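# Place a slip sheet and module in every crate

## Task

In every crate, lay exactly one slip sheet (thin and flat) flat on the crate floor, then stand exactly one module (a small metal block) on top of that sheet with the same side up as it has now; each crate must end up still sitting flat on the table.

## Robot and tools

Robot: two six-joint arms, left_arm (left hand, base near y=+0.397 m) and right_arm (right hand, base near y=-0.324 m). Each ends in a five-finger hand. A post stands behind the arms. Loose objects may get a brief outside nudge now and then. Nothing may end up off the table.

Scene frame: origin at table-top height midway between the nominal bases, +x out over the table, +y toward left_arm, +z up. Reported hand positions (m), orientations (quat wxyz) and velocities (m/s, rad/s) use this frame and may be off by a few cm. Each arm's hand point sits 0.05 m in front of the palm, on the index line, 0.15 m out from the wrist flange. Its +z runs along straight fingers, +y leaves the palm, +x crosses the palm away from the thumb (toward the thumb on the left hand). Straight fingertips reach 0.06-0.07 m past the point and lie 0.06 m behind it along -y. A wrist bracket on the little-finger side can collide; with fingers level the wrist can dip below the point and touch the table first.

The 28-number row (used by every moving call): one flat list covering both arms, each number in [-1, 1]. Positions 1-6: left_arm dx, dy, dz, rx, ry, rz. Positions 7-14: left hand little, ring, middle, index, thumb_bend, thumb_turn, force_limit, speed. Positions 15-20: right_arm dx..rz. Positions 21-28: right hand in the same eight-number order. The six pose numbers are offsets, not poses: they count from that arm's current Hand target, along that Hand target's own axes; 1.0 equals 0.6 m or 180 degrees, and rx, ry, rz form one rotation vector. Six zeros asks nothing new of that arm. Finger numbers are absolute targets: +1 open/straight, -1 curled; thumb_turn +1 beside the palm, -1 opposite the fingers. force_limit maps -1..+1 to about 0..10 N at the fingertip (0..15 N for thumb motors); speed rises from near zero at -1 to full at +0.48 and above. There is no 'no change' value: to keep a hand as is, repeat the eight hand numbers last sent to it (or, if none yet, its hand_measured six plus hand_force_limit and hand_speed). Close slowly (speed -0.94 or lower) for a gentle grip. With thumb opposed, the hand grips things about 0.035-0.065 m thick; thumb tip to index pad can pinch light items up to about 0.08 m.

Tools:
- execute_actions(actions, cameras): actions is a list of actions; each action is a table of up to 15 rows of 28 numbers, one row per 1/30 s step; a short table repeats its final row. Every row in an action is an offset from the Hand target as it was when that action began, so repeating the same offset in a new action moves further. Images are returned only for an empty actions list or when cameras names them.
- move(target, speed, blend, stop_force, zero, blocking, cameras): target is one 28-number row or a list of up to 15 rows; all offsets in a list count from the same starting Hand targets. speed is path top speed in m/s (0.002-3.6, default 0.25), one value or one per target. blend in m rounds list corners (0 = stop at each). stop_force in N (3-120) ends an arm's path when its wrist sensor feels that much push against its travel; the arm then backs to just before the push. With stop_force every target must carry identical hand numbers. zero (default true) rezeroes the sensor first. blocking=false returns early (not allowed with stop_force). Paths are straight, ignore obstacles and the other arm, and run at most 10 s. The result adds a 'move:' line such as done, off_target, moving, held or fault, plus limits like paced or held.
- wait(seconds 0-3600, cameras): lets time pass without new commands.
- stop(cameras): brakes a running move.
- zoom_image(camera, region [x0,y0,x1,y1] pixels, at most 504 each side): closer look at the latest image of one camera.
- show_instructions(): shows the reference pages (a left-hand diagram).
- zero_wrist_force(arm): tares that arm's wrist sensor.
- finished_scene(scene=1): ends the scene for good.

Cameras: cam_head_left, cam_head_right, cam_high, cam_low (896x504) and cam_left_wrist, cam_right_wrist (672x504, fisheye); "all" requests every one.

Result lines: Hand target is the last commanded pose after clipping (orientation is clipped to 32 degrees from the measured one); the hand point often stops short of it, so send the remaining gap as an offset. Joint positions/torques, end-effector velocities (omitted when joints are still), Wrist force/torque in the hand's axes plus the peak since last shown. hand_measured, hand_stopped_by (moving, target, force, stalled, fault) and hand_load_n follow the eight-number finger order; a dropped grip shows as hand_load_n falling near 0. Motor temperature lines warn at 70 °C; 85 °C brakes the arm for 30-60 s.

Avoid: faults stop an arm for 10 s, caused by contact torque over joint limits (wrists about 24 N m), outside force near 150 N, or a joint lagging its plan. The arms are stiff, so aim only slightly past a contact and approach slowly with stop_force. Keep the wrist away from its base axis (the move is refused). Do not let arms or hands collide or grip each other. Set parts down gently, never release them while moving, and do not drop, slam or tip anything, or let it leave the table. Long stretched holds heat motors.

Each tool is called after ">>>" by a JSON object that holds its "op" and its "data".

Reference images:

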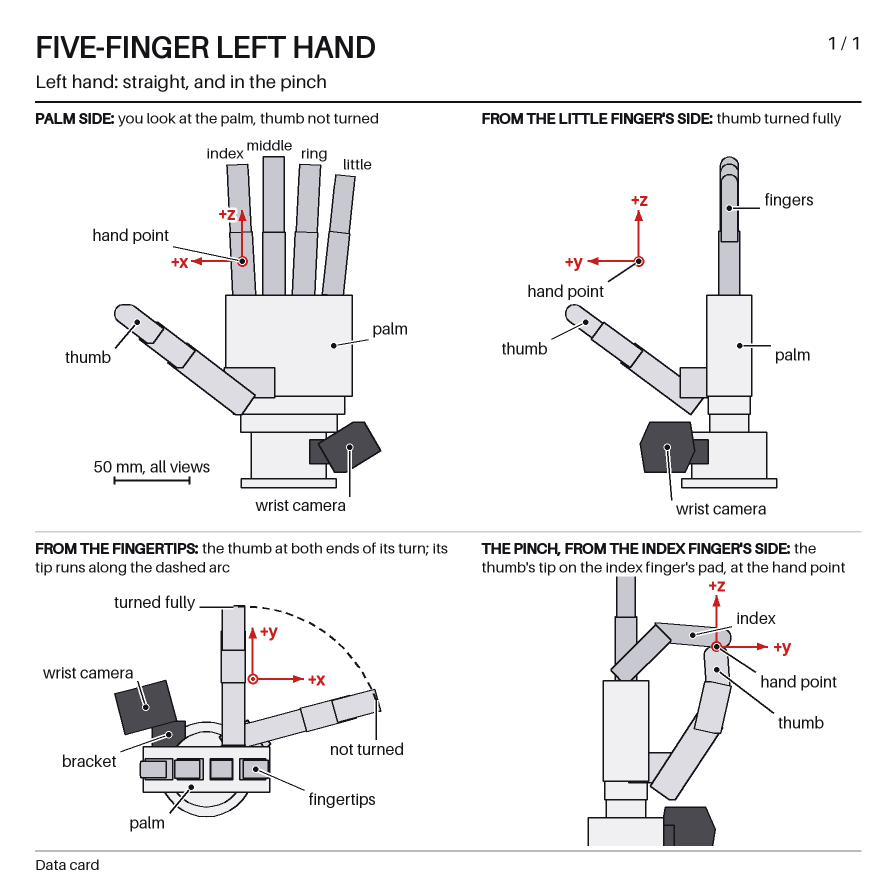

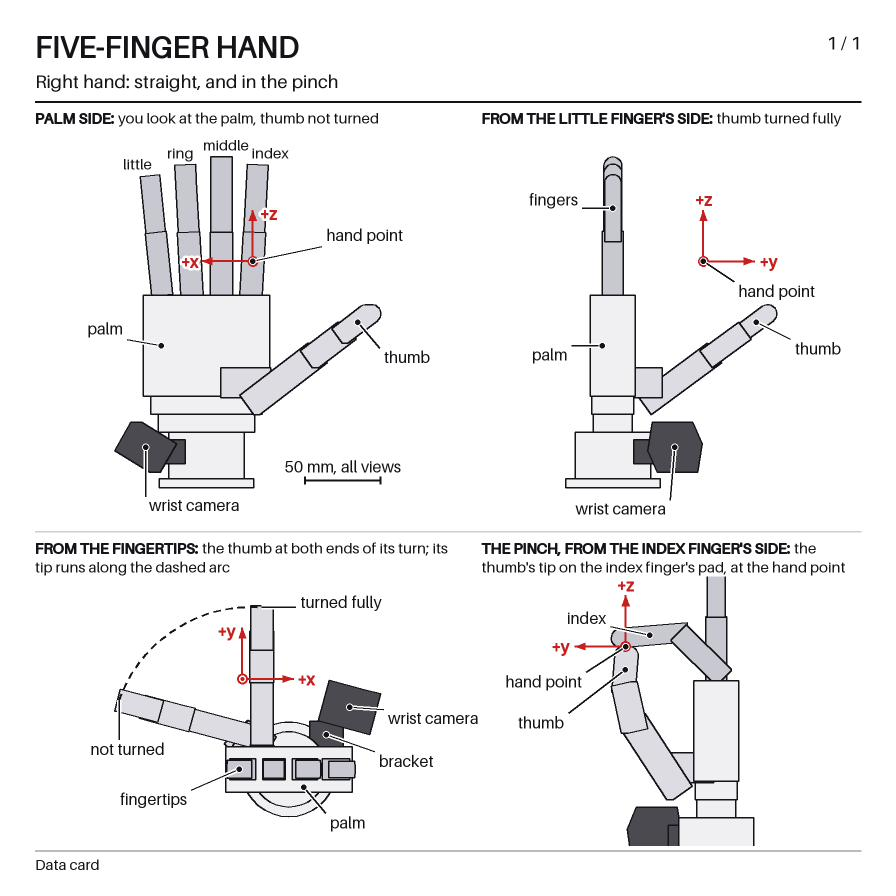

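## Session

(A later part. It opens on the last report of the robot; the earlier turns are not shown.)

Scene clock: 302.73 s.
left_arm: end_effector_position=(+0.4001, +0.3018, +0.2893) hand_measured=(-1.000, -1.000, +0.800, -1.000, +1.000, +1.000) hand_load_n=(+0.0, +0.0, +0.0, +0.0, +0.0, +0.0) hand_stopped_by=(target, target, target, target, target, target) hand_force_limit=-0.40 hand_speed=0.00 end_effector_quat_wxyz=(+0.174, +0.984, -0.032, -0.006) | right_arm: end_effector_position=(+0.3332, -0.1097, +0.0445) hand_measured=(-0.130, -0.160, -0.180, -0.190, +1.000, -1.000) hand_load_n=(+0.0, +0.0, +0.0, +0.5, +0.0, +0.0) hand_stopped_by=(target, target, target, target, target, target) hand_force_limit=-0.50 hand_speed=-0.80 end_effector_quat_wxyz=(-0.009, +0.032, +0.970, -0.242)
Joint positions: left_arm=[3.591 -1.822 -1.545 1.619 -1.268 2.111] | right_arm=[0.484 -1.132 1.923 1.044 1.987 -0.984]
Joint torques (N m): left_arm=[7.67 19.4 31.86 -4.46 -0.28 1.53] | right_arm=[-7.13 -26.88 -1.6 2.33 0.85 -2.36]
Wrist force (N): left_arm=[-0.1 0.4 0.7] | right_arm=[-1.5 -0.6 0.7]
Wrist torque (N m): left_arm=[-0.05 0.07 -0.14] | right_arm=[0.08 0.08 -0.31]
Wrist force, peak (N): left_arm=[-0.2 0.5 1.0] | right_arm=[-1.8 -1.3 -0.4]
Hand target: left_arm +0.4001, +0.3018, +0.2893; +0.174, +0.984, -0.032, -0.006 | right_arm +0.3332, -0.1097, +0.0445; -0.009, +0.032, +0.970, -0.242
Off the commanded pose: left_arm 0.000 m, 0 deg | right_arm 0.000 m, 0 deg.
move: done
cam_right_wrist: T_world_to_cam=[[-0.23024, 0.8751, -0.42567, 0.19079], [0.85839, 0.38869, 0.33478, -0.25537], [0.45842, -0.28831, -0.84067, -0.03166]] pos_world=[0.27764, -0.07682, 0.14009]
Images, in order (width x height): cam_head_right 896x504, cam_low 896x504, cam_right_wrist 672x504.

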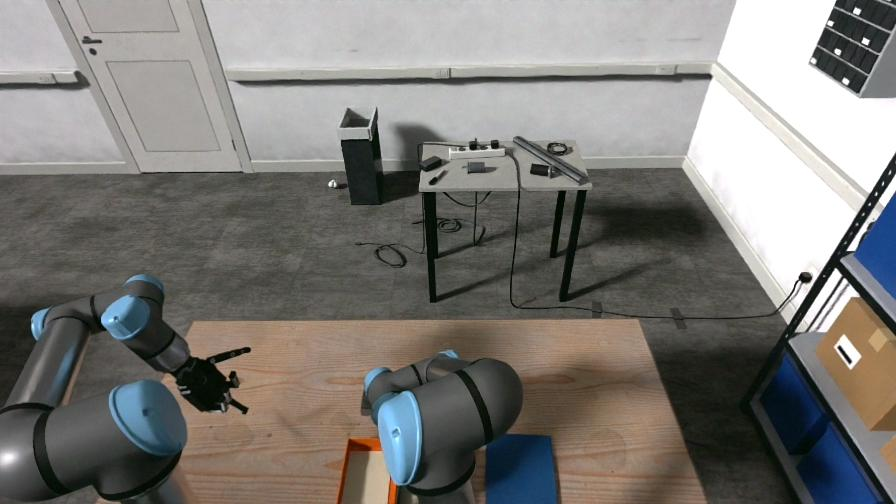

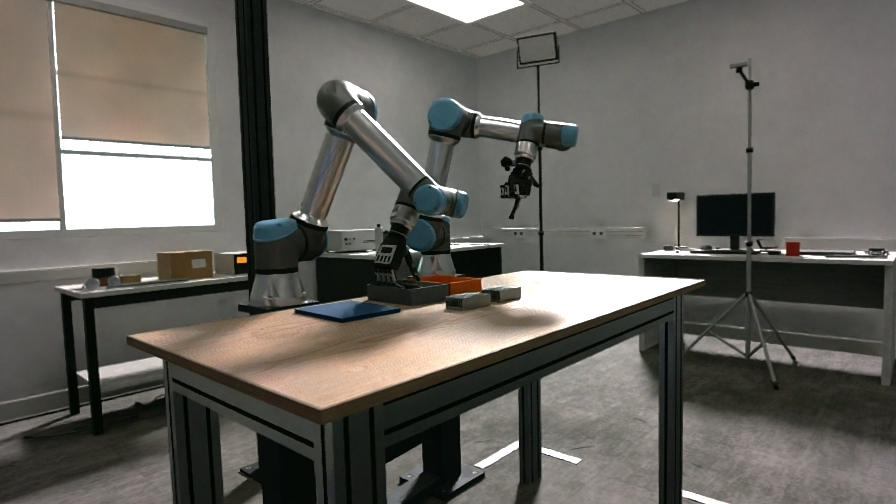

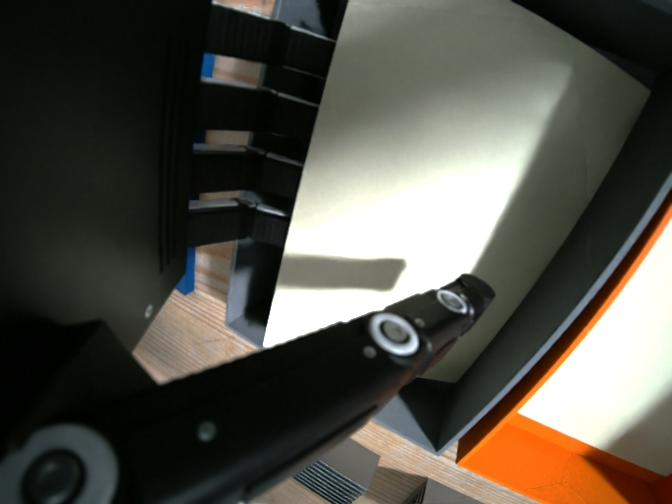

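>>> {"op": "move", "data": {"target": [0,0,0,0,0,0,-1,-1,0.8,-1,1,1,-0.4,0,0,0.0085,-0.0103,0,0,0,0.08,0,-0.06,0,1,-1,-0.5,-0.9], "speed": 0.012, "cameras": ["cam_right_wrist"]}}

>>> {"op": "move", "data": {"target": [0,0,0,0,0,0,-1,-1,0.8,-1,1,1,-0.4,0,0,0.0092,-0.0085,0,0,0,0.3,0.2,0.12,0.2,1,-1,-0.5,-0.9], "speed": 0.012, "cameras": ["cam_right_wrist"]}}

Scene clock: 303.90 s.
left_arm: end_effector_position=(+0.4001, +0.3018, +0.2893) hand_measured=(-1.000, -1.000, +0.800, -1.000, +1.000, +1.000) hand_load_n=(+0.0, +0.0, +0.0, +0.0, +0.0, +0.0) hand_stopped_by=(target, target, target, target, target, target) hand_force_limit=-0.40 hand_speed=0.00 end_effector_quat_wxyz=(+0.174, +0.984, -0.032, -0.006) | right_arm: end_effector_position=(+0.3336, -0.1023, +0.0475) hand_measured=(+0.080, +0.000, -0.060, +0.000, +1.000, -1.000) hand_load_n=(+0.0, +0.0, +0.0, +0.0, +0.0, +0.0) hand_stopped_by=(target, target, target, target, target, target) hand_force_limit=-0.50 hand_speed=-0.90 end_effector_quat_wxyz=(-0.009, +0.032, +0.970, -0.242)
Joint positions: left_arm=[3.591 -1.822 -1.545 1.619 -1.268 2.111] | right_arm=[0.501 -1.125 1.904 1.064 1.983 -0.966]
Joint torques (N m): left_arm=[5.45 18.66 33.23 -4.79 -0.24 1.48] | right_arm=[10.32 -25.03 -28.1 5.19 -1.31 3.12]
Wrist force (N): left_arm=[-0.1 0.4 0.6] | right_arm=[-1.4 -0.8 0.8]
Wrist torque (N m): left_arm=[-0.05 0.06 -0.14] | right_arm=[0.05 0.07 -0.31]
Wrist force, peak (N): left_arm=[-0.2 0.6 1.0] | right_arm=[-1.7 -0.8 0.7]
Hand target: left_arm +0.4001, +0.3018, +0.2893; +0.174, +0.984, -0.032, -0.006 | right_arm +0.3336, -0.1023, +0.0475; -0.009, +0.032, +0.970, -0.242
Off the commanded pose: left_arm 0.000 m, 0 deg | right_arm 0.000 m, 0 deg.
move: done
cam_right_wrist: T_world_to_cam=[[-0.23024, 0.8751, -0.42567, 0.1857], [0.85839, 0.38869, 0.33478, -0.25968], [0.45842, -0.28831, -0.84067, -0.02723]] pos_world=[0.27814, -0.06942, 0.14309]

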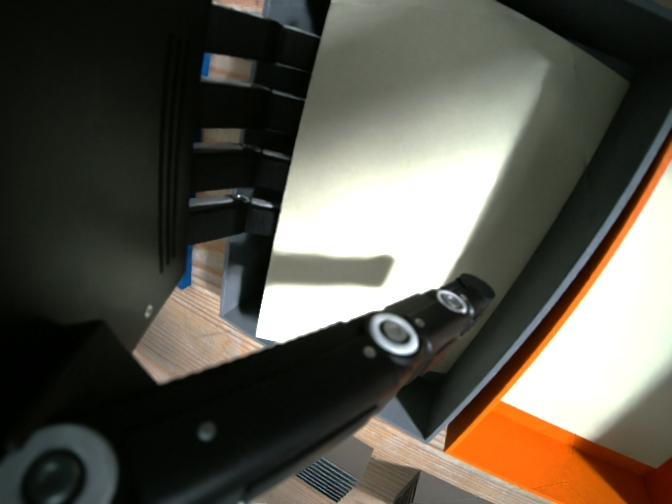

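Scene clock: 304.97 s.
left_arm: end_effector_position=(+0.4001, +0.3018, +0.2893) hand_measured=(-1.000, -1.000, +0.800, -1.000, +1.000, +1.000) hand_load_n=(+0.0, +0.0, +0.0, +0.0, +0.0, +0.0) hand_stopped_by=(target, target, target, target, target, target) hand_force_limit=-0.40 hand_speed=0.00 end_effector_quat_wxyz=(+0.174, +0.984, -0.032, -0.006) | right_arm: end_effector_position=(+0.3341, -0.0950, +0.0494) hand_measured=(+0.300, +0.200, +0.120, +0.200, +1.000, -1.000) hand_load_n=(+0.0, +0.0, +0.0, +0.0, +0.0, +0.0) hand_stopped_by=(target, target, target, target, target, target) hand_force_limit=-0.50 hand_speed=-0.90 end_effector_quat_wxyz=(-0.009, +0.032, +0.970, -0.242)
Joint positions: left_arm=[3.591 -1.822 -1.545 1.619 -1.268 2.111] | right_arm=[0.518 -1.117 1.886 1.081 1.978 -0.948]
Joint torques (N m): left_arm=[6.96 18.45 32.85 -4.74 -0.34 1.46] | right_arm=[9.03 -25.72 -27.55 4.7 -1.05 2.82]
Wrist force (N): left_arm=[-0.3 0.5 0.9] | right_arm=[-1.5 -0.8 0.5]
Wrist torque (N m): left_arm=[-0.06 0.11 -0.15] | right_arm=[0.08 0.09 -0.32]
Wrist force, peak (N): left_arm=[-0.1 0.5 1.0] | right_arm=[-1.9 -0.8 0.5]
Hand target: left_arm +0.4001, +0.3018, +0.2893; +0.174, +0.984, -0.032, -0.006 | right_arm +0.3341, -0.0950, +0.0494; -0.009, +0.032, +0.970, -0.242
Off the commanded pose: left_arm 0.000 m, 0 deg | right_arm 0.000 m, 0 deg.
move: done
cam_right_wrist: T_world_to_cam=[[-0.23024, 0.8751, -0.42567, 0.18037], [0.85839, 0.38869, 0.33478, -0.26358], [0.45842, -0.28831, -0.84067, -0.0237]] pos_world=[0.27864, -0.06222, 0.14509]

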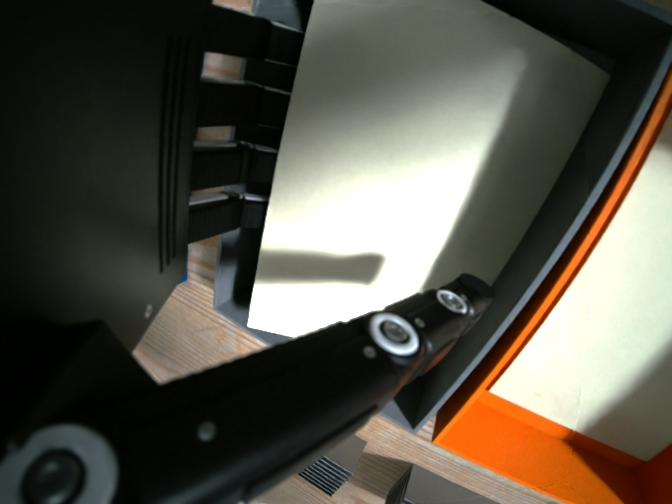

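>>> {"op": "move", "data": {"target": [0,0,0,0,0,0,-1,-1,0.8,-1,1,1,-0.4,0,0,0.0085,0.0019,0,0,0,0.52,0.4,0.3,0.4,1,-1,-0.5,-0.9], "speed": 0.012, "cameras": ["cam_right_wrist"]}}

Scene clock: 306.37 s.
left_arm: end_effector_position=(+0.4001, +0.3018, +0.2893) hand_measured=(-1.000, -1.000, +0.800, -1.000, +1.000, +1.000) hand_load_n=(+0.0, +0.5, +0.0, +0.0, +0.0, +0.0) hand_stopped_by=(target, target, target, target, target, target) hand_force_limit=-0.40 hand_speed=0.00 end_effector_quat_wxyz=(+0.174, +0.984, -0.032, -0.006) | right_arm: end_effector_position=(+0.3344, -0.0911, +0.0460) hand_measured=(+0.520, +0.400, +0.300, +0.400, +1.000, -1.000) hand_load_n=(+0.0, +0.0, +0.0, +0.0, -0.5, +0.0) hand_stopped_by=(target, target, target, target, target, target) hand_force_limit=-0.50 hand_speed=-0.90 end_effector_quat_wxyz=(-0.009, +0.032, +0.970, -0.242)
Joint positions: left_arm=[3.591 -1.822 -1.545 1.619 -1.268 2.111] | right_arm=[0.527 -1.105 1.879 1.08 1.976 -0.939]
Joint torques (N m): left_arm=[7.6 20.03 32.41 -4.71 -0.31 1.52] | right_arm=[8.2 -25.98 -27.89 0.41 -1.01 3.02]
Wrist force (N): left_arm=[-0.3 0.6 0.8] | right_arm=[-1.4 -0.7 0.4]
Wrist torque (N m): left_arm=[-0.04 0.10 -0.16] | right_arm=[0.09 0.08 -0.31]
Wrist force, peak (N): left_arm=[-0.1 0.6 1.0] | right_arm=[-1.7 -1.1 0.5]
Hand target: left_arm +0.4001, +0.3018, +0.2893; +0.174, +0.984, -0.032, -0.006 | right_arm +0.3344, -0.0911, +0.0460; -0.009, +0.032, +0.970, -0.242
Off the commanded pose: left_arm 0.000 m, 0 deg | right_arm 0.000 m, 0 deg.
move: done
cam_right_wrist: T_world_to_cam=[[-0.23024, 0.8751, -0.42567, 0.17549], [0.85839, 0.38869, 0.33478, -0.26425], [0.45842, -0.28831, -0.84067, -0.02554]] pos_world=[0.27894, -0.05822, 0.14169]

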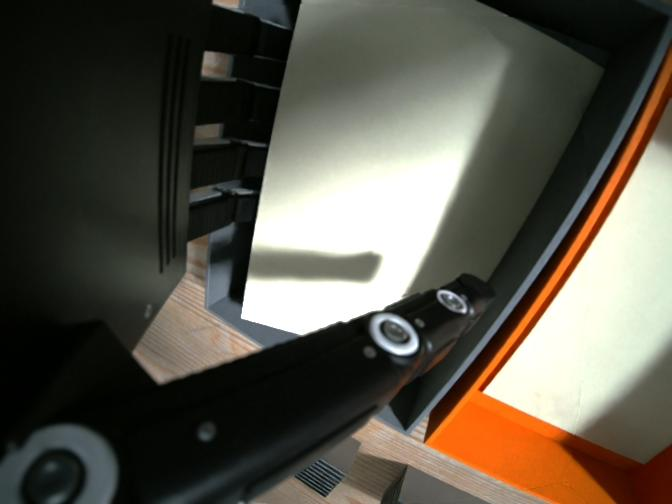

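>>> {"op": "move", "data": {"target": [0,0,0,0,0,0,-1,-1,0.8,-1,1,1,-0.4,0,0,0.0044,-0.0023,0,0,0,0.64,0.5,0.4,0.5,1,-1,-0.5,-0.9], "speed": 0.012, "cameras": ["cam_right_wrist"]}}

Scene clock: 307.23 s.
left_arm: end_effector_position=(+0.4001, +0.3018, +0.2893) hand_measured=(-1.000, -1.000, +0.800, -1.000, +1.000, +1.000) hand_load_n=(+0.0, +0.0, +0.5, +0.0, +0.0, +0.0) hand_stopped_by=(target, target, target, target, target, target) hand_force_limit=-0.40 hand_speed=0.00 end_effector_quat_wxyz=(+0.174, +0.984, -0.032, -0.006) | right_arm: end_effector_position=(+0.3346, -0.0881, +0.0460) hand_measured=(+0.640, +0.500, +0.400, +0.500, +1.000, -1.000) hand_load_n=(+0.0, +0.0, +0.0, +0.0, +0.0, +0.0) hand_stopped_by=(target, target, target, target, target, target) hand_force_limit=-0.50 hand_speed=-0.90 end_effector_quat_wxyz=(-0.009, +0.032, +0.970, -0.242)
Joint positions: left_arm=[3.591 -1.822 -1.545 1.619 -1.268 2.111] | right_arm=[0.533 -1.1 1.872 1.085 1.974 -0.932]
Joint torques (N m): left_arm=[6.66 19.09 32.15 -4.57 -0.18 1.41] | right_arm=[7.85 -26.74 -27.67 4.72 -1.15 3.02]
Wrist force (N): left_arm=[-0.1 0.5 0.9] | right_arm=[-1.4 -1.1 0.5]
Wrist torque (N m): left_arm=[-0.06 0.07 -0.14] | right_arm=[0.04 0.07 -0.32]
Wrist force, peak (N): left_arm=[0.1 0.6 1.0] | right_arm=[-1.8 -1.1 0.8]
Hand target: left_arm +0.4001, +0.3018, +0.2893; +0.174, +0.984, -0.032, -0.006 | right_arm +0.3346, -0.0881, +0.0460; -0.009, +0.032, +0.970, -0.242
Off the commanded pose: left_arm 0.000 m, 0 deg | right_arm 0.000 m, 0 deg.
move: done
cam_right_wrist: T_world_to_cam=[[-0.23024, 0.8751, -0.42567, 0.17285], [0.85839, 0.38869, 0.33478, -0.26547], [0.45842, -0.28831, -0.84067, -0.02481]] pos_world=[0.27904, -0.05522, 0.14159]

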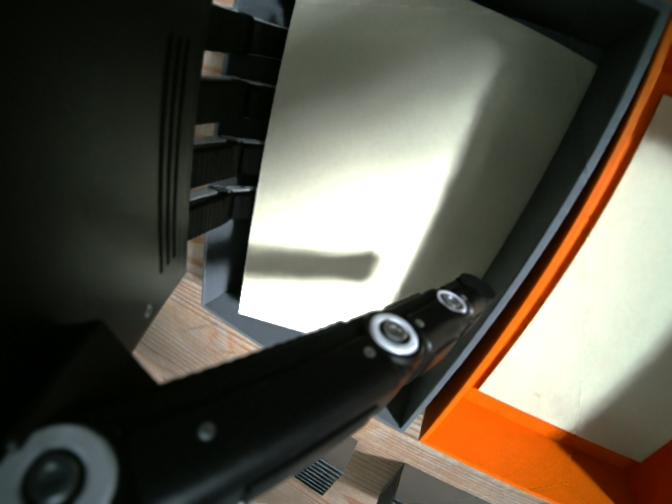

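>>> {"op": "move", "data": {"target": [0,0,0,0,0,0,-1,-1,0.8,-1,1,1,-0.4,0,0,0.0051,-0.0046,0,0,0,0.76,0.62,0.52,0.62,1,-1,-0.5,-0.9], "speed": 0.012, "cameras": ["cam_right_wrist"]}}

Scene clock: 308.10 s.
left_arm: end_effector_position=(+0.4001, +0.3018, +0.2893) hand_measured=(-1.000, -1.000, +0.800, -1.000, +1.000, +1.000) hand_load_n=(+0.0, +0.0, +0.0, +0.0, +0.0, +0.0) hand_stopped_by=(target, target, target, target, target, target) hand_force_limit=-0.40 hand_speed=0.00 end_effector_quat_wxyz=(+0.174, +0.984, -0.032, -0.006) | right_arm: end_effector_position=(+0.3348, -0.0841, +0.0470) hand_measured=(+0.760, +0.620, +0.520, +0.620, +1.000, -1.000) hand_load_n=(+0.0, +0.0, +0.0, +0.0, -0.5, +0.0) hand_stopped_by=(target, target, target, target, target, target) hand_force_limit=-0.50 hand_speed=-0.90 end_effector_quat_wxyz=(-0.009, +0.032, +0.970, -0.242)
Joint positions: left_arm=[3.591 -1.822 -1.545 1.619 -1.268 2.111] | right_arm=[0.542 -1.095 1.862 1.094 1.971 -0.923]
Joint torques (N m): left_arm=[7.26 18.82 33.59 -4.6 -0.15 1.47] | right_arm=[7.41 -25.86 -29.85 4.63 -0.88 2.99]
Wrist force (N): left_arm=[0.2 0.5 0.7] | right_arm=[-1.5 -0.6 0.6]
Wrist torque (N m): left_arm=[-0.05 0.02 -0.12] | right_arm=[0.11 0.08 -0.30]
Wrist force, peak (N): left_arm=[-0.2 0.4 0.9] | right_arm=[-1.7 -0.8 0.7]
Hand target: left_arm +0.4001, +0.3018, +0.2893; +0.174, +0.984, -0.032, -0.006 | right_arm +0.3348, -0.0841, +0.0470; -0.009, +0.032, +0.970, -0.242
Off the commanded pose: left_arm 0.000 m, 0 deg | right_arm 0.000 m, 0 deg.
move: done
cam_right_wrist: T_world_to_cam=[[-0.23024, 0.8751, -0.42567, 0.16993], [0.85839, 0.38869, 0.33478, -0.26758], [0.45842, -0.28831, -0.84067, -0.02298]] pos_world=[0.27935, -0.05132, 0.14259]

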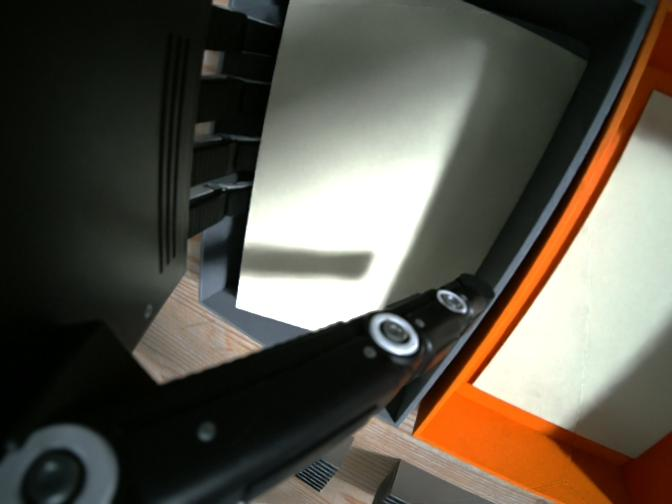

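>>> {"op": "zoom_image", "data": {"camera": "cam_right_wrist", "region": [190, 0, 672, 430]}}

Scaled by 1.046 from the camera's image (finer frame: 960x720).

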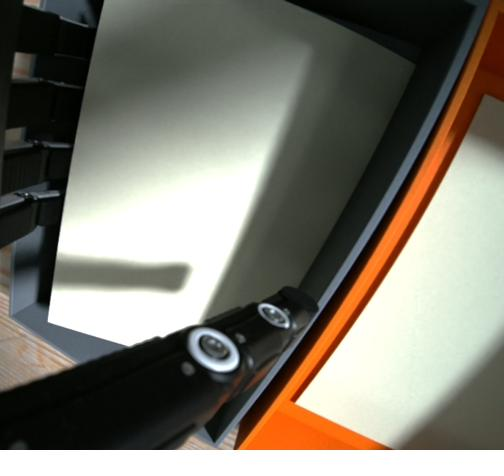

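>>> {"op": "move", "data": {"target": [0,0,0,0,0,0,-1,-1,0.8,-1,1,1,-0.4,0,0,-0.0088,0.0047,0,0,0,0.76,0.62,0.52,0.62,1,-1,-0.5,-0.9], "speed": 0.02, "stop_force": 5, "cameras": ["cam_right_wrist"]}}

Scene clock: 312.33 s.
left_arm: end_effector_position=(+0.4001, +0.3018, +0.2893) hand_measured=(-1.000, -1.000, +0.800, -1.000, +1.000, +1.000) hand_load_n=(+0.0, +0.0, +0.0, +0.0, +0.0, +0.0) hand_stopped_by=(target, target, target, target, target, target) hand_force_limit=-0.40 hand_speed=0.00 end_effector_quat_wxyz=(+0.174, +0.984, -0.032, -0.006) | right_arm: end_effector_position=(+0.3344, -0.0901, +0.0470) hand_measured=(+0.760, +0.620, +0.520, +0.620, +1.000, -1.000) hand_load_n=(-0.5, +0.0, +0.0, +0.0, +0.0, +0.0) hand_stopped_by=(target, target, target, target, target, target) hand_force_limit=-0.50 hand_speed=-0.90 end_effector_quat_wxyz=(-0.009, +0.032, +0.970, -0.242)
Joint positions: left_arm=[3.591 -1.822 -1.545 1.619 -1.268 2.111] | right_arm=[0.529 -1.105 1.876 1.084 1.975 -0.936]
Joint torques (N m): left_arm=[5.77 19.52 32.4 -4.65 -0.01 1.5] | right_arm=[-7.99 -43.18 0.67 0.53 1.83 -2.94]
Wrist force (N): left_arm=[-0.1 0.5 0.9] | right_arm=[-1.8 -0.4 0.2]
Wrist torque (N m): left_arm=[-0.05 0.08 -0.15] | right_arm=[0.11 0.14 -0.19]
Wrist force, peak (N): left_arm=[-0.1 0.5 1.0] | right_arm=[-1.9 -0.6 0.9]
Hand target: left_arm +0.4001, +0.3018, +0.2893; +0.174, +0.984, -0.032, -0.006 | right_arm +0.3344, -0.0901, +0.0470; -0.009, +0.032, +0.970, -0.242
Off the commanded pose: left_arm 0.000 m, 0 deg | right_arm 0.000 m, 0 deg.
move: done
cam_right_wrist: T_world_to_cam=[[-0.23024, 0.8751, -0.42567, 0.175], [0.85839, 0.38869, 0.33478, -0.26494], [0.45842, -0.28831, -0.84067, -0.0245]] pos_world=[0.27894, -0.05722, 0.14259]

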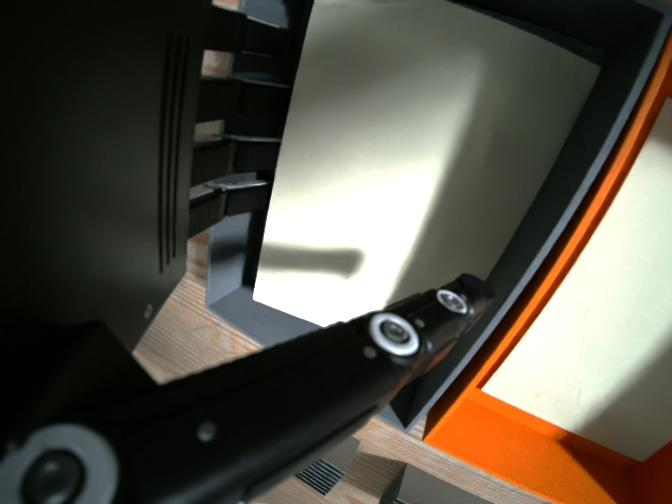

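>>> {"op": "move", "data": {"target": [0,0,0,0,0,0,-1,-1,0.8,-1,1,1,-0.4,0,0,-0.0044,0.0023,0,0,0,0.76,0.62,0.52,0.62,1,-1,-0.5,-0.9], "speed": 0.02, "stop_force": 5, "cameras": ["cam_right_wrist"]}}

Scene clock: 313.73 s.
left_arm: end_effector_position=(+0.4001, +0.3018, +0.2893) hand_measured=(-1.000, -1.000, +0.800, -1.000, +1.000, +1.000) hand_load_n=(+0.0, +0.0, +0.0, +0.0, +0.0, +0.0) hand_stopped_by=(target, target, target, target, target, target) hand_force_limit=-0.40 hand_speed=0.00 end_effector_quat_wxyz=(+0.174, +0.984, -0.032, -0.006) | right_arm: end_effector_position=(+0.3343, -0.0931, +0.0470) hand_measured=(+0.760, +0.620, +0.520, +0.620, +1.000, -1.000) hand_load_n=(+0.0, +0.0, +0.0, +0.0, +0.0, +0.0) hand_stopped_by=(target, target, target, target, target, target) hand_force_limit=-0.50 hand_speed=-0.90 end_effector_quat_wxyz=(-0.009, +0.032, +0.970, -0.242)
Joint positions: left_arm=[3.591 -1.822 -1.545 1.619 -1.268 2.111] | right_arm=[0.522 -1.11 1.883 1.079 1.977 -0.943]
Joint torques (N m): left_arm=[6.01 20.17 33.44 -4.42 0.16 1.51] | right_arm=[-9.26 -40.42 0.69 0.65 1.61 -3]
Wrist force (N): left_arm=[-0.2 0.5 0.6] | right_arm=[-1.6 0.1 0.8]
Wrist torque (N m): left_arm=[-0.04 0.07 -0.15] | right_arm=[0.12 0.09 -0.17]
Wrist force, peak (N): left_arm=[-0.4 0.6 0.9] | right_arm=[-2.0 -0.1 0.6]
Hand target: left_arm +0.4001, +0.3018, +0.2893; +0.174, +0.984, -0.032, -0.006 | right_arm +0.3343, -0.0931, +0.0470; -0.009, +0.032, +0.970, -0.242
Off the commanded pose: left_arm 0.000 m, 0 deg | right_arm 0.000 m, 0 deg.
move: done
cam_right_wrist: T_world_to_cam=[[-0.23024, 0.8751, -0.42567, 0.17758], [0.85839, 0.38869, 0.33478, -0.2636], [0.45842, -0.28831, -0.84067, -0.02527]] pos_world=[0.27875, -0.06022, 0.14259]

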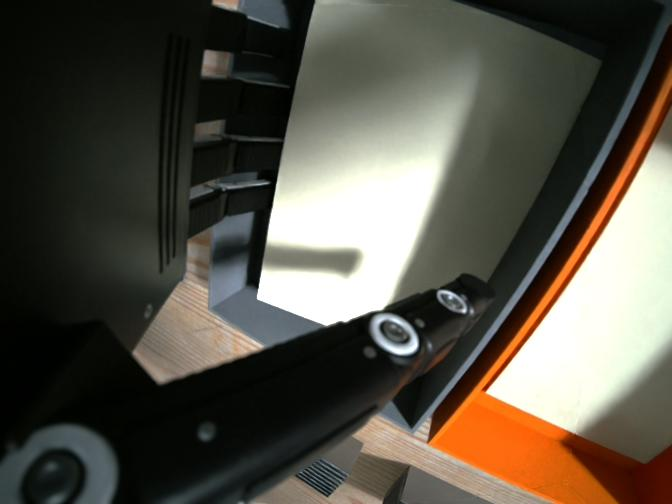

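>>> {"op": "zoom_image", "data": {"camera": "cam_right_wrist", "region": [170, 0, 420, 340]}}

Scaled by 1.482 from the camera's image (finer frame: 960x720).

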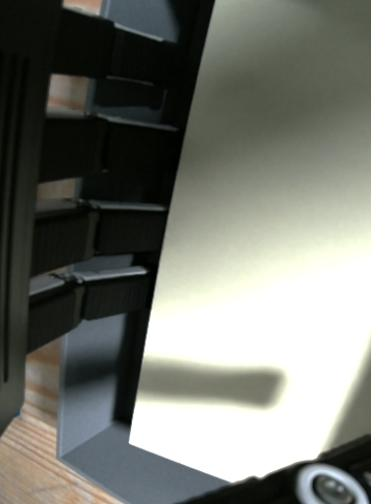

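>>> {"op": "move", "data": {"target": [0,0,0,0,0,0,-1,-1,0.8,-1,1,1,-0.4,0,0,-0.0157,-0.0294,0,0,0,0.76,0.62,0.52,0.62,1,-1,-0.5,-0.9], "speed": 0.04, "cameras": ["cam_right_wrist"]}}

Scene clock: 314.80 s.
left_arm: end_effector_position=(+0.4001, +0.3018, +0.2893) hand_measured=(-1.000, -1.000, +0.800, -1.000, +1.000, +1.000) hand_load_n=(+0.5, +0.0, +0.0, +0.0, +0.0, +0.0) hand_stopped_by=(target, target, target, target, target, target) hand_force_limit=-0.40 hand_speed=0.00 end_effector_quat_wxyz=(+0.174, +0.984, -0.032, -0.006) | right_arm: end_effector_position=(+0.3343, -0.0931, +0.0669) hand_measured=(+0.760, +0.620, +0.520, +0.620, +1.000, -1.000) hand_load_n=(+0.0, +0.0, +0.0, +0.0, +0.0, +0.0) hand_stopped_by=(target, target, target, target, target, target) hand_force_limit=-0.50 hand_speed=-0.90 end_effector_quat_wxyz=(-0.009, +0.032, +0.970, -0.242)
Joint positions: left_arm=[3.591 -1.822 -1.545 1.619 -1.268 2.111] | right_arm=[0.522 -1.143 1.868 1.127 1.977 -0.943]
Joint torques (N m): left_arm=[6.47 19.1 32.5 -4.41 0.36 1.43] | right_arm=[-8.76 -40.46 -28.25 4.6 1.58 -2.77]
Wrist force (N): left_arm=[0.0 0.5 0.7] | right_arm=[-1.5 -0.8 0.6]
Wrist torque (N m): left_arm=[-0.05 0.06 -0.14] | right_arm=[0.05 0.09 -0.20]
Wrist force, peak (N): left_arm=[-0.1 0.8 0.9] | right_arm=[-1.8 -0.4 0.6]
Hand target: left_arm +0.4001, +0.3018, +0.2893; +0.174, +0.984, -0.032, -0.006 | right_arm +0.3343, -0.0931, +0.0670; -0.009, +0.032, +0.970, -0.242
Off the commanded pose: left_arm 0.000 m, 0 deg | right_arm 0.000 m, 0 deg.
move: done
cam_right_wrist: T_world_to_cam=[[-0.23024, 0.8751, -0.42567, 0.18607], [0.85839, 0.38869, 0.33478, -0.27035], [0.45842, -0.28831, -0.84067, -0.00859]] pos_world=[0.27885, -0.06022, 0.16249]

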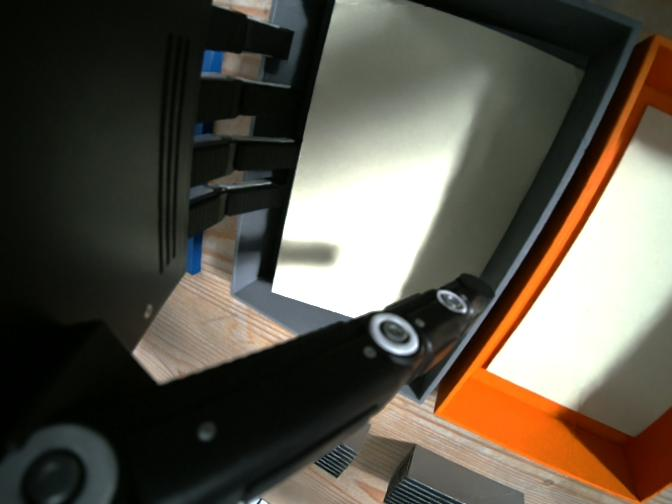

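>>> {"op": "move", "data": {"target": [0,0,0,0,0,0,-1,-1,0.8,-1,1,1,-0.4,0,0,-0.1567,-0.2943,0,0,0,0.5,0.5,0.5,0.5,0.7,-1,-0.6,-0.5], "speed": 0.25, "cameras": ["all"]}}

Scene clock: 316.47 s.
left_arm: end_effector_position=(+0.4001, +0.3018, +0.2893) hand_measured=(-1.000, -1.000, +0.800, -1.000, +1.000, +1.000) hand_load_n=(+0.0, +0.0, +0.0, +0.0, +0.0, +0.0) hand_stopped_by=(target, target, target, target, target, target) hand_force_limit=-0.40 hand_speed=0.00 end_effector_quat_wxyz=(+0.174, +0.984, -0.032, -0.006) | right_arm: end_effector_position=(+0.3346, -0.0931, +0.2670) hand_measured=(+0.500, +0.500, +0.500, +0.500, +0.700, -1.000) hand_load_n=(+0.0, +0.0, +0.0, +0.0, +0.0, +0.0) hand_stopped_by=(target, target, target, target, target, target) hand_force_limit=-0.60 hand_speed=-0.50 end_effector_quat_wxyz=(-0.009, +0.032, +0.970, -0.242)
Joint positions: left_arm=[3.591 -1.822 -1.545 1.619 -1.268 2.111] | right_arm=[0.522 -1.362 1.591 1.622 1.977 -0.944]
Joint torques (N m): left_arm=[7.18 18.7 32.36 -4.58 0.16 1.48] | right_arm=[9.19 -36.55 -35.4 4.22 -0.6 2.76]
Wrist force (N): left_arm=[-0.4 0.4 0.8] | right_arm=[-1.9 -0.7 0.6]
Wrist torque (N m): left_arm=[-0.07 0.11 -0.16] | right_arm=[0.07 0.15 -0.33]
Wrist force, peak (N): left_arm=[0.0 0.7 0.9] | right_arm=[-1.5 -1.7 -0.9]
Hand target: left_arm +0.4001, +0.3018, +0.2893; +0.174, +0.984, -0.032, -0.006 | right_arm +0.3346, -0.0931, +0.2671; -0.009, +0.032, +0.970, -0.242
Off the commanded pose: left_arm 0.000 m, 0 deg | right_arm 0.000 m, 0 deg.
move: done
cam_left_wrist: T_world_to_cam=[[0.28313, 0.90145, -0.32744, -0.28702], [0.84295, -0.07105, 0.53328, -0.47323], [0.45746, -0.42701, -0.78, 0.2815]] pos_world=[0.3514, 0.34531, 0.37794]
cam_right_wrist: T_world_to_cam=[[-0.23024, 0.8751, -0.42567, 0.27132], [0.85839, 0.38869, 0.33478, -0.3376], [0.45842, -0.28831, -0.84067, 0.15949]] pos_world=[0.27914, -0.06022, 0.36259]

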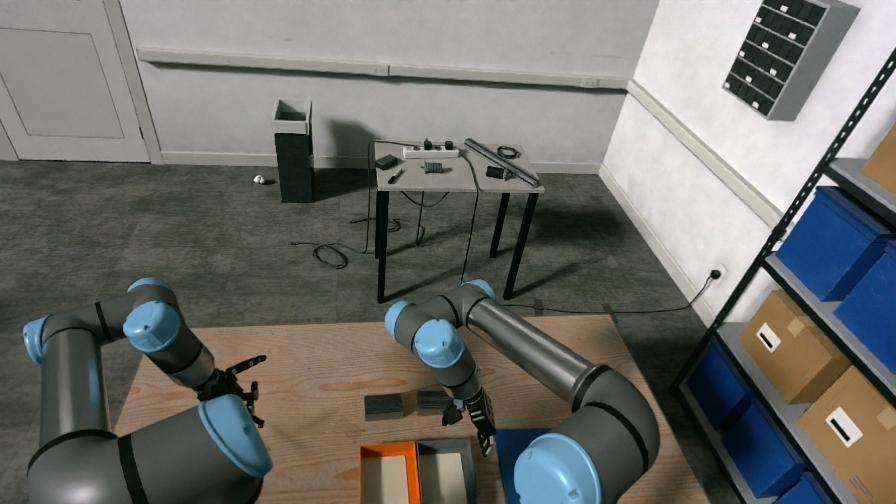

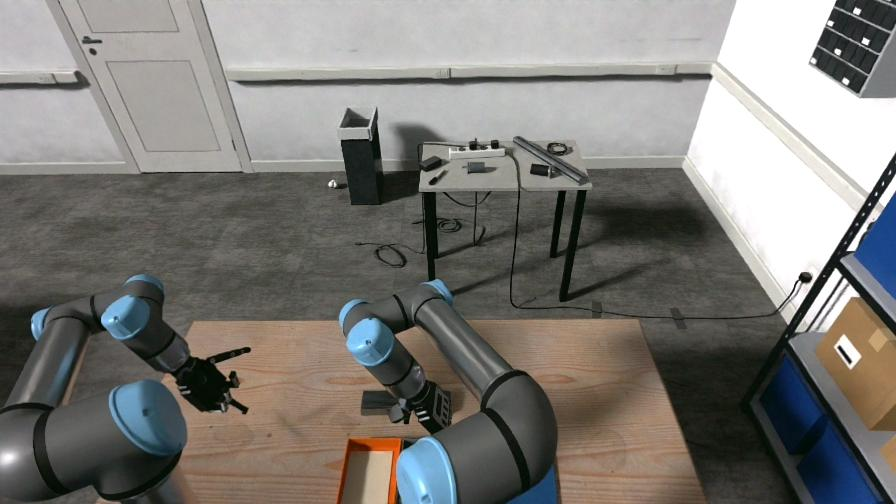

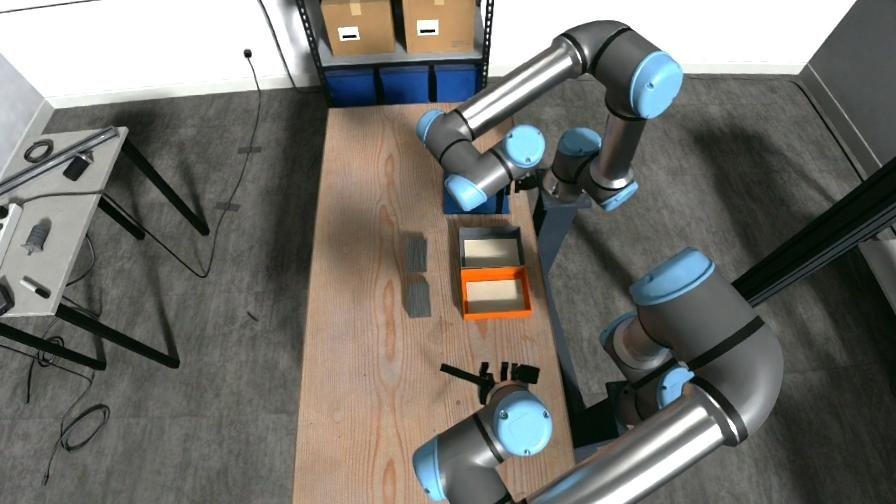

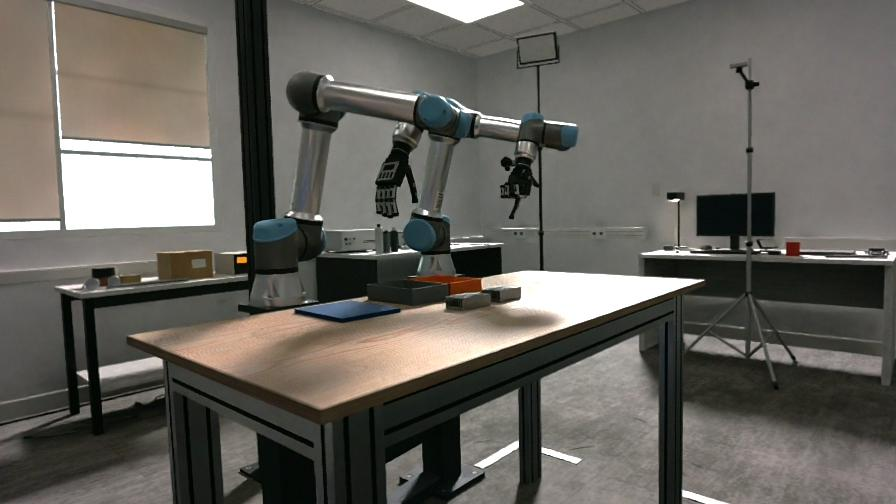

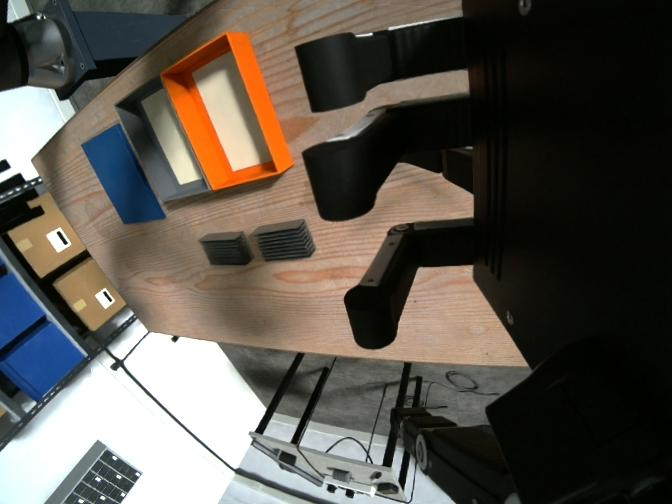

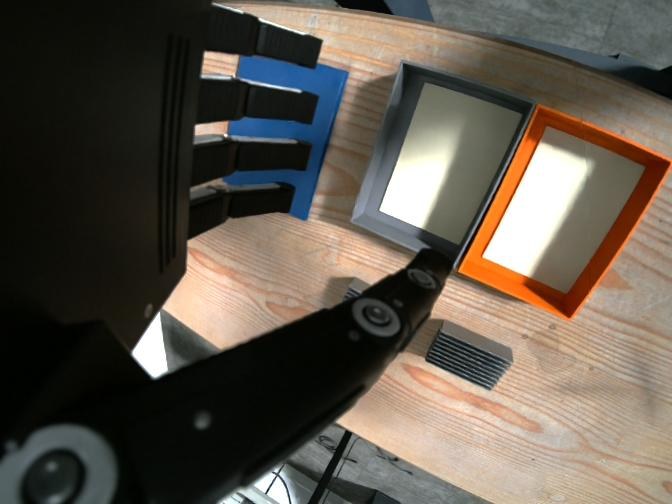

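>>> {"op": "zoom_image", "data": {"camera": "cam_high", "region": [380, 190, 560, 340]}}

>>> {"op": "zoom_image", "data": {"camera": "cam_right_wrist", "region": [330, 40, 672, 400]}}

Scaled by 2.800 from the camera's image (finer frame: 1280x720).

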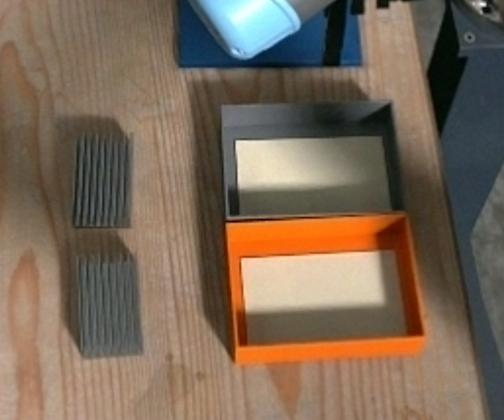

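Scaled by 1.400 from the camera's image (finer frame: 960x720).

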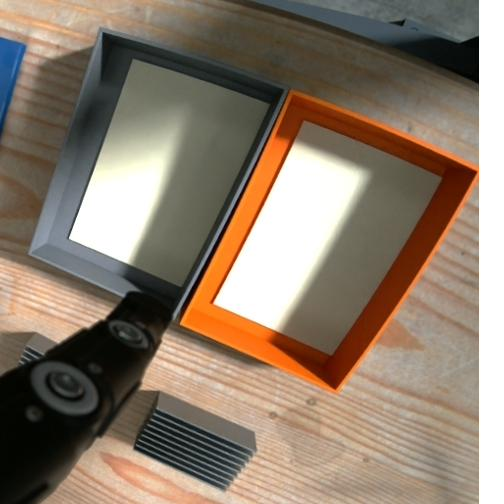

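>>> {"op": "zoom_image", "data": {"camera": "cam_right_wrist", "region": [420, 80, 672, 330]}}

Scaled by 2.000 from the camera's image (finer frame: 960x720).

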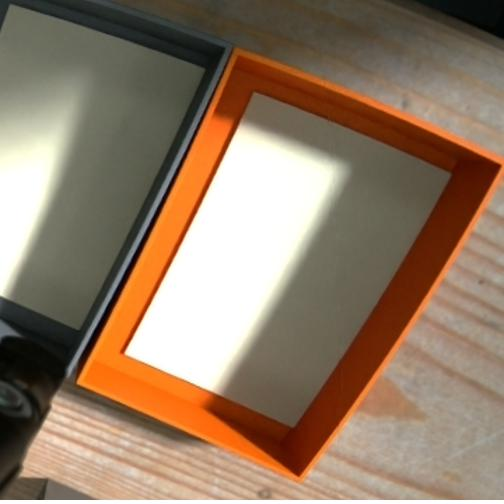

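>>> {"op": "move", "data": {"target": [0,0,0,0,0,0,-1,-1,0.8,-1,1,1,-0.4,0,-0.3447,0.0328,0.1085,0.1267,0.3350,0.3670,0.5,0.5,0.5,0.5,0.7,-1,-0.6,-0.5], "speed": 0.35, "cameras": ["cam_high","cam_right_wrist"]}}

Scene clock: 322.87 s.
left_arm: end_effector_position=(+0.4001, +0.3018, +0.2893) hand_measured=(-1.000, -1.000, +0.800, -1.000, +1.000, +1.000) hand_load_n=(+0.0, +0.0, +0.0, +0.0, +0.0, +0.0) hand_stopped_by=(target, target, target, target, target, target) hand_force_limit=-0.40 hand_speed=0.00 end_effector_quat_wxyz=(+0.174, +0.984, -0.032, -0.006) | right_arm: end_effector_position=(+0.5400, -0.1199, +0.2001) hand_measured=(+0.500, +0.500, +0.500, +0.500, +0.700, -1.000) hand_load_n=(+0.0, +0.0, +0.0, +0.0, +0.0, +0.0) hand_stopped_by=(target, target, target, target, target, target) hand_force_limit=-0.60 hand_speed=-0.50 end_effector_quat_wxyz=(-0.344, +0.635, +0.608, -0.330)
Joint positions: left_arm=[3.591 -1.822 -1.545 1.619 -1.268 2.111] | right_arm=[0.156 -0.527 0.711 2.372 1.421 0.1]
Joint torques (N m): left_arm=[5.96 19.74 32.47 -4.27 0.51 1.41] | right_arm=[-8.85 -51.29 -32.58 4.25 -1.7 2.73]
Wrist force (N): left_arm=[0.0 0.6 0.8] | right_arm=[-1.9 -0.9 1.3]
Wrist torque (N m): left_arm=[-0.05 0.06 -0.14] | right_arm=[0.06 0.09 -0.42]
Wrist force, peak (N): left_arm=[-0.3 0.4 1.1] | right_arm=[-1.8 -1.2 1.3]
Hand target: left_arm +0.4001, +0.3018, +0.2893; +0.174, +0.984, -0.032, -0.006 | right_arm +0.5400, -0.1199, +0.2000; -0.344, +0.635, +0.608, -0.330
Off the commanded pose: left_arm 0.000 m, 0 deg | right_arm 0.000 m, 0 deg.
move: done
cam_right_wrist: T_world_to_cam=[[0.55733, 0.26237, -0.78775, -0.11275], [0.51572, -0.85294, 0.08079, -0.39398], [-0.6507, -0.45128, -0.61068, 0.53473]] pos_world=[0.61397, -0.06515, 0.26956]

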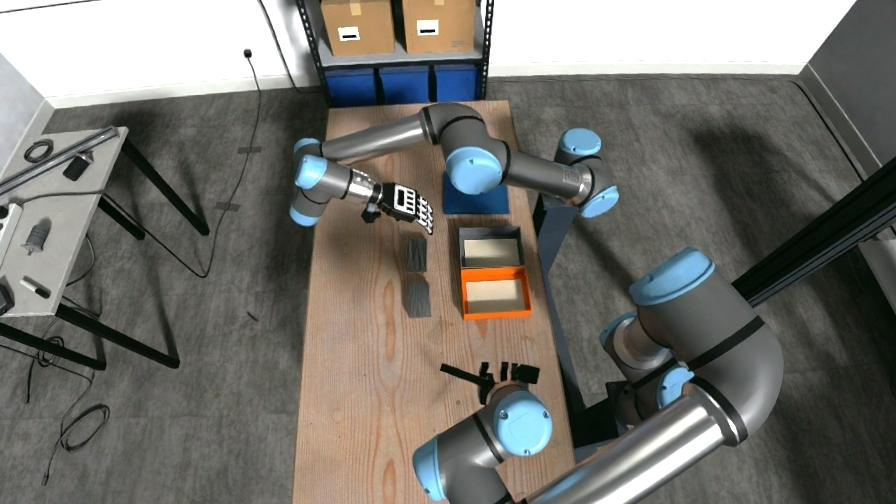

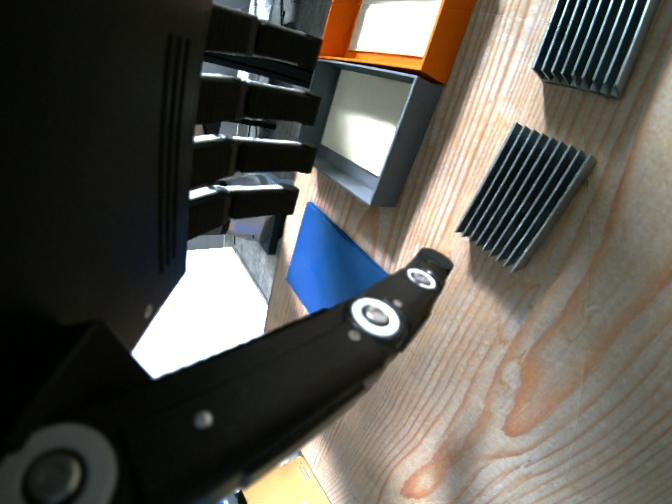

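>>> {"op": "zoom_image", "data": {"camera": "cam_right_wrist", "region": [300, 0, 672, 290]}}

Scaled by 1.355 from the camera's image (finer frame: 960x720).

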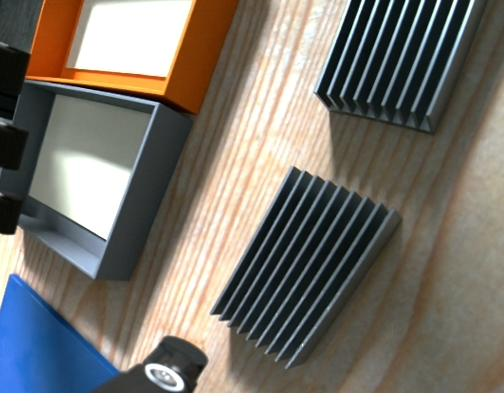

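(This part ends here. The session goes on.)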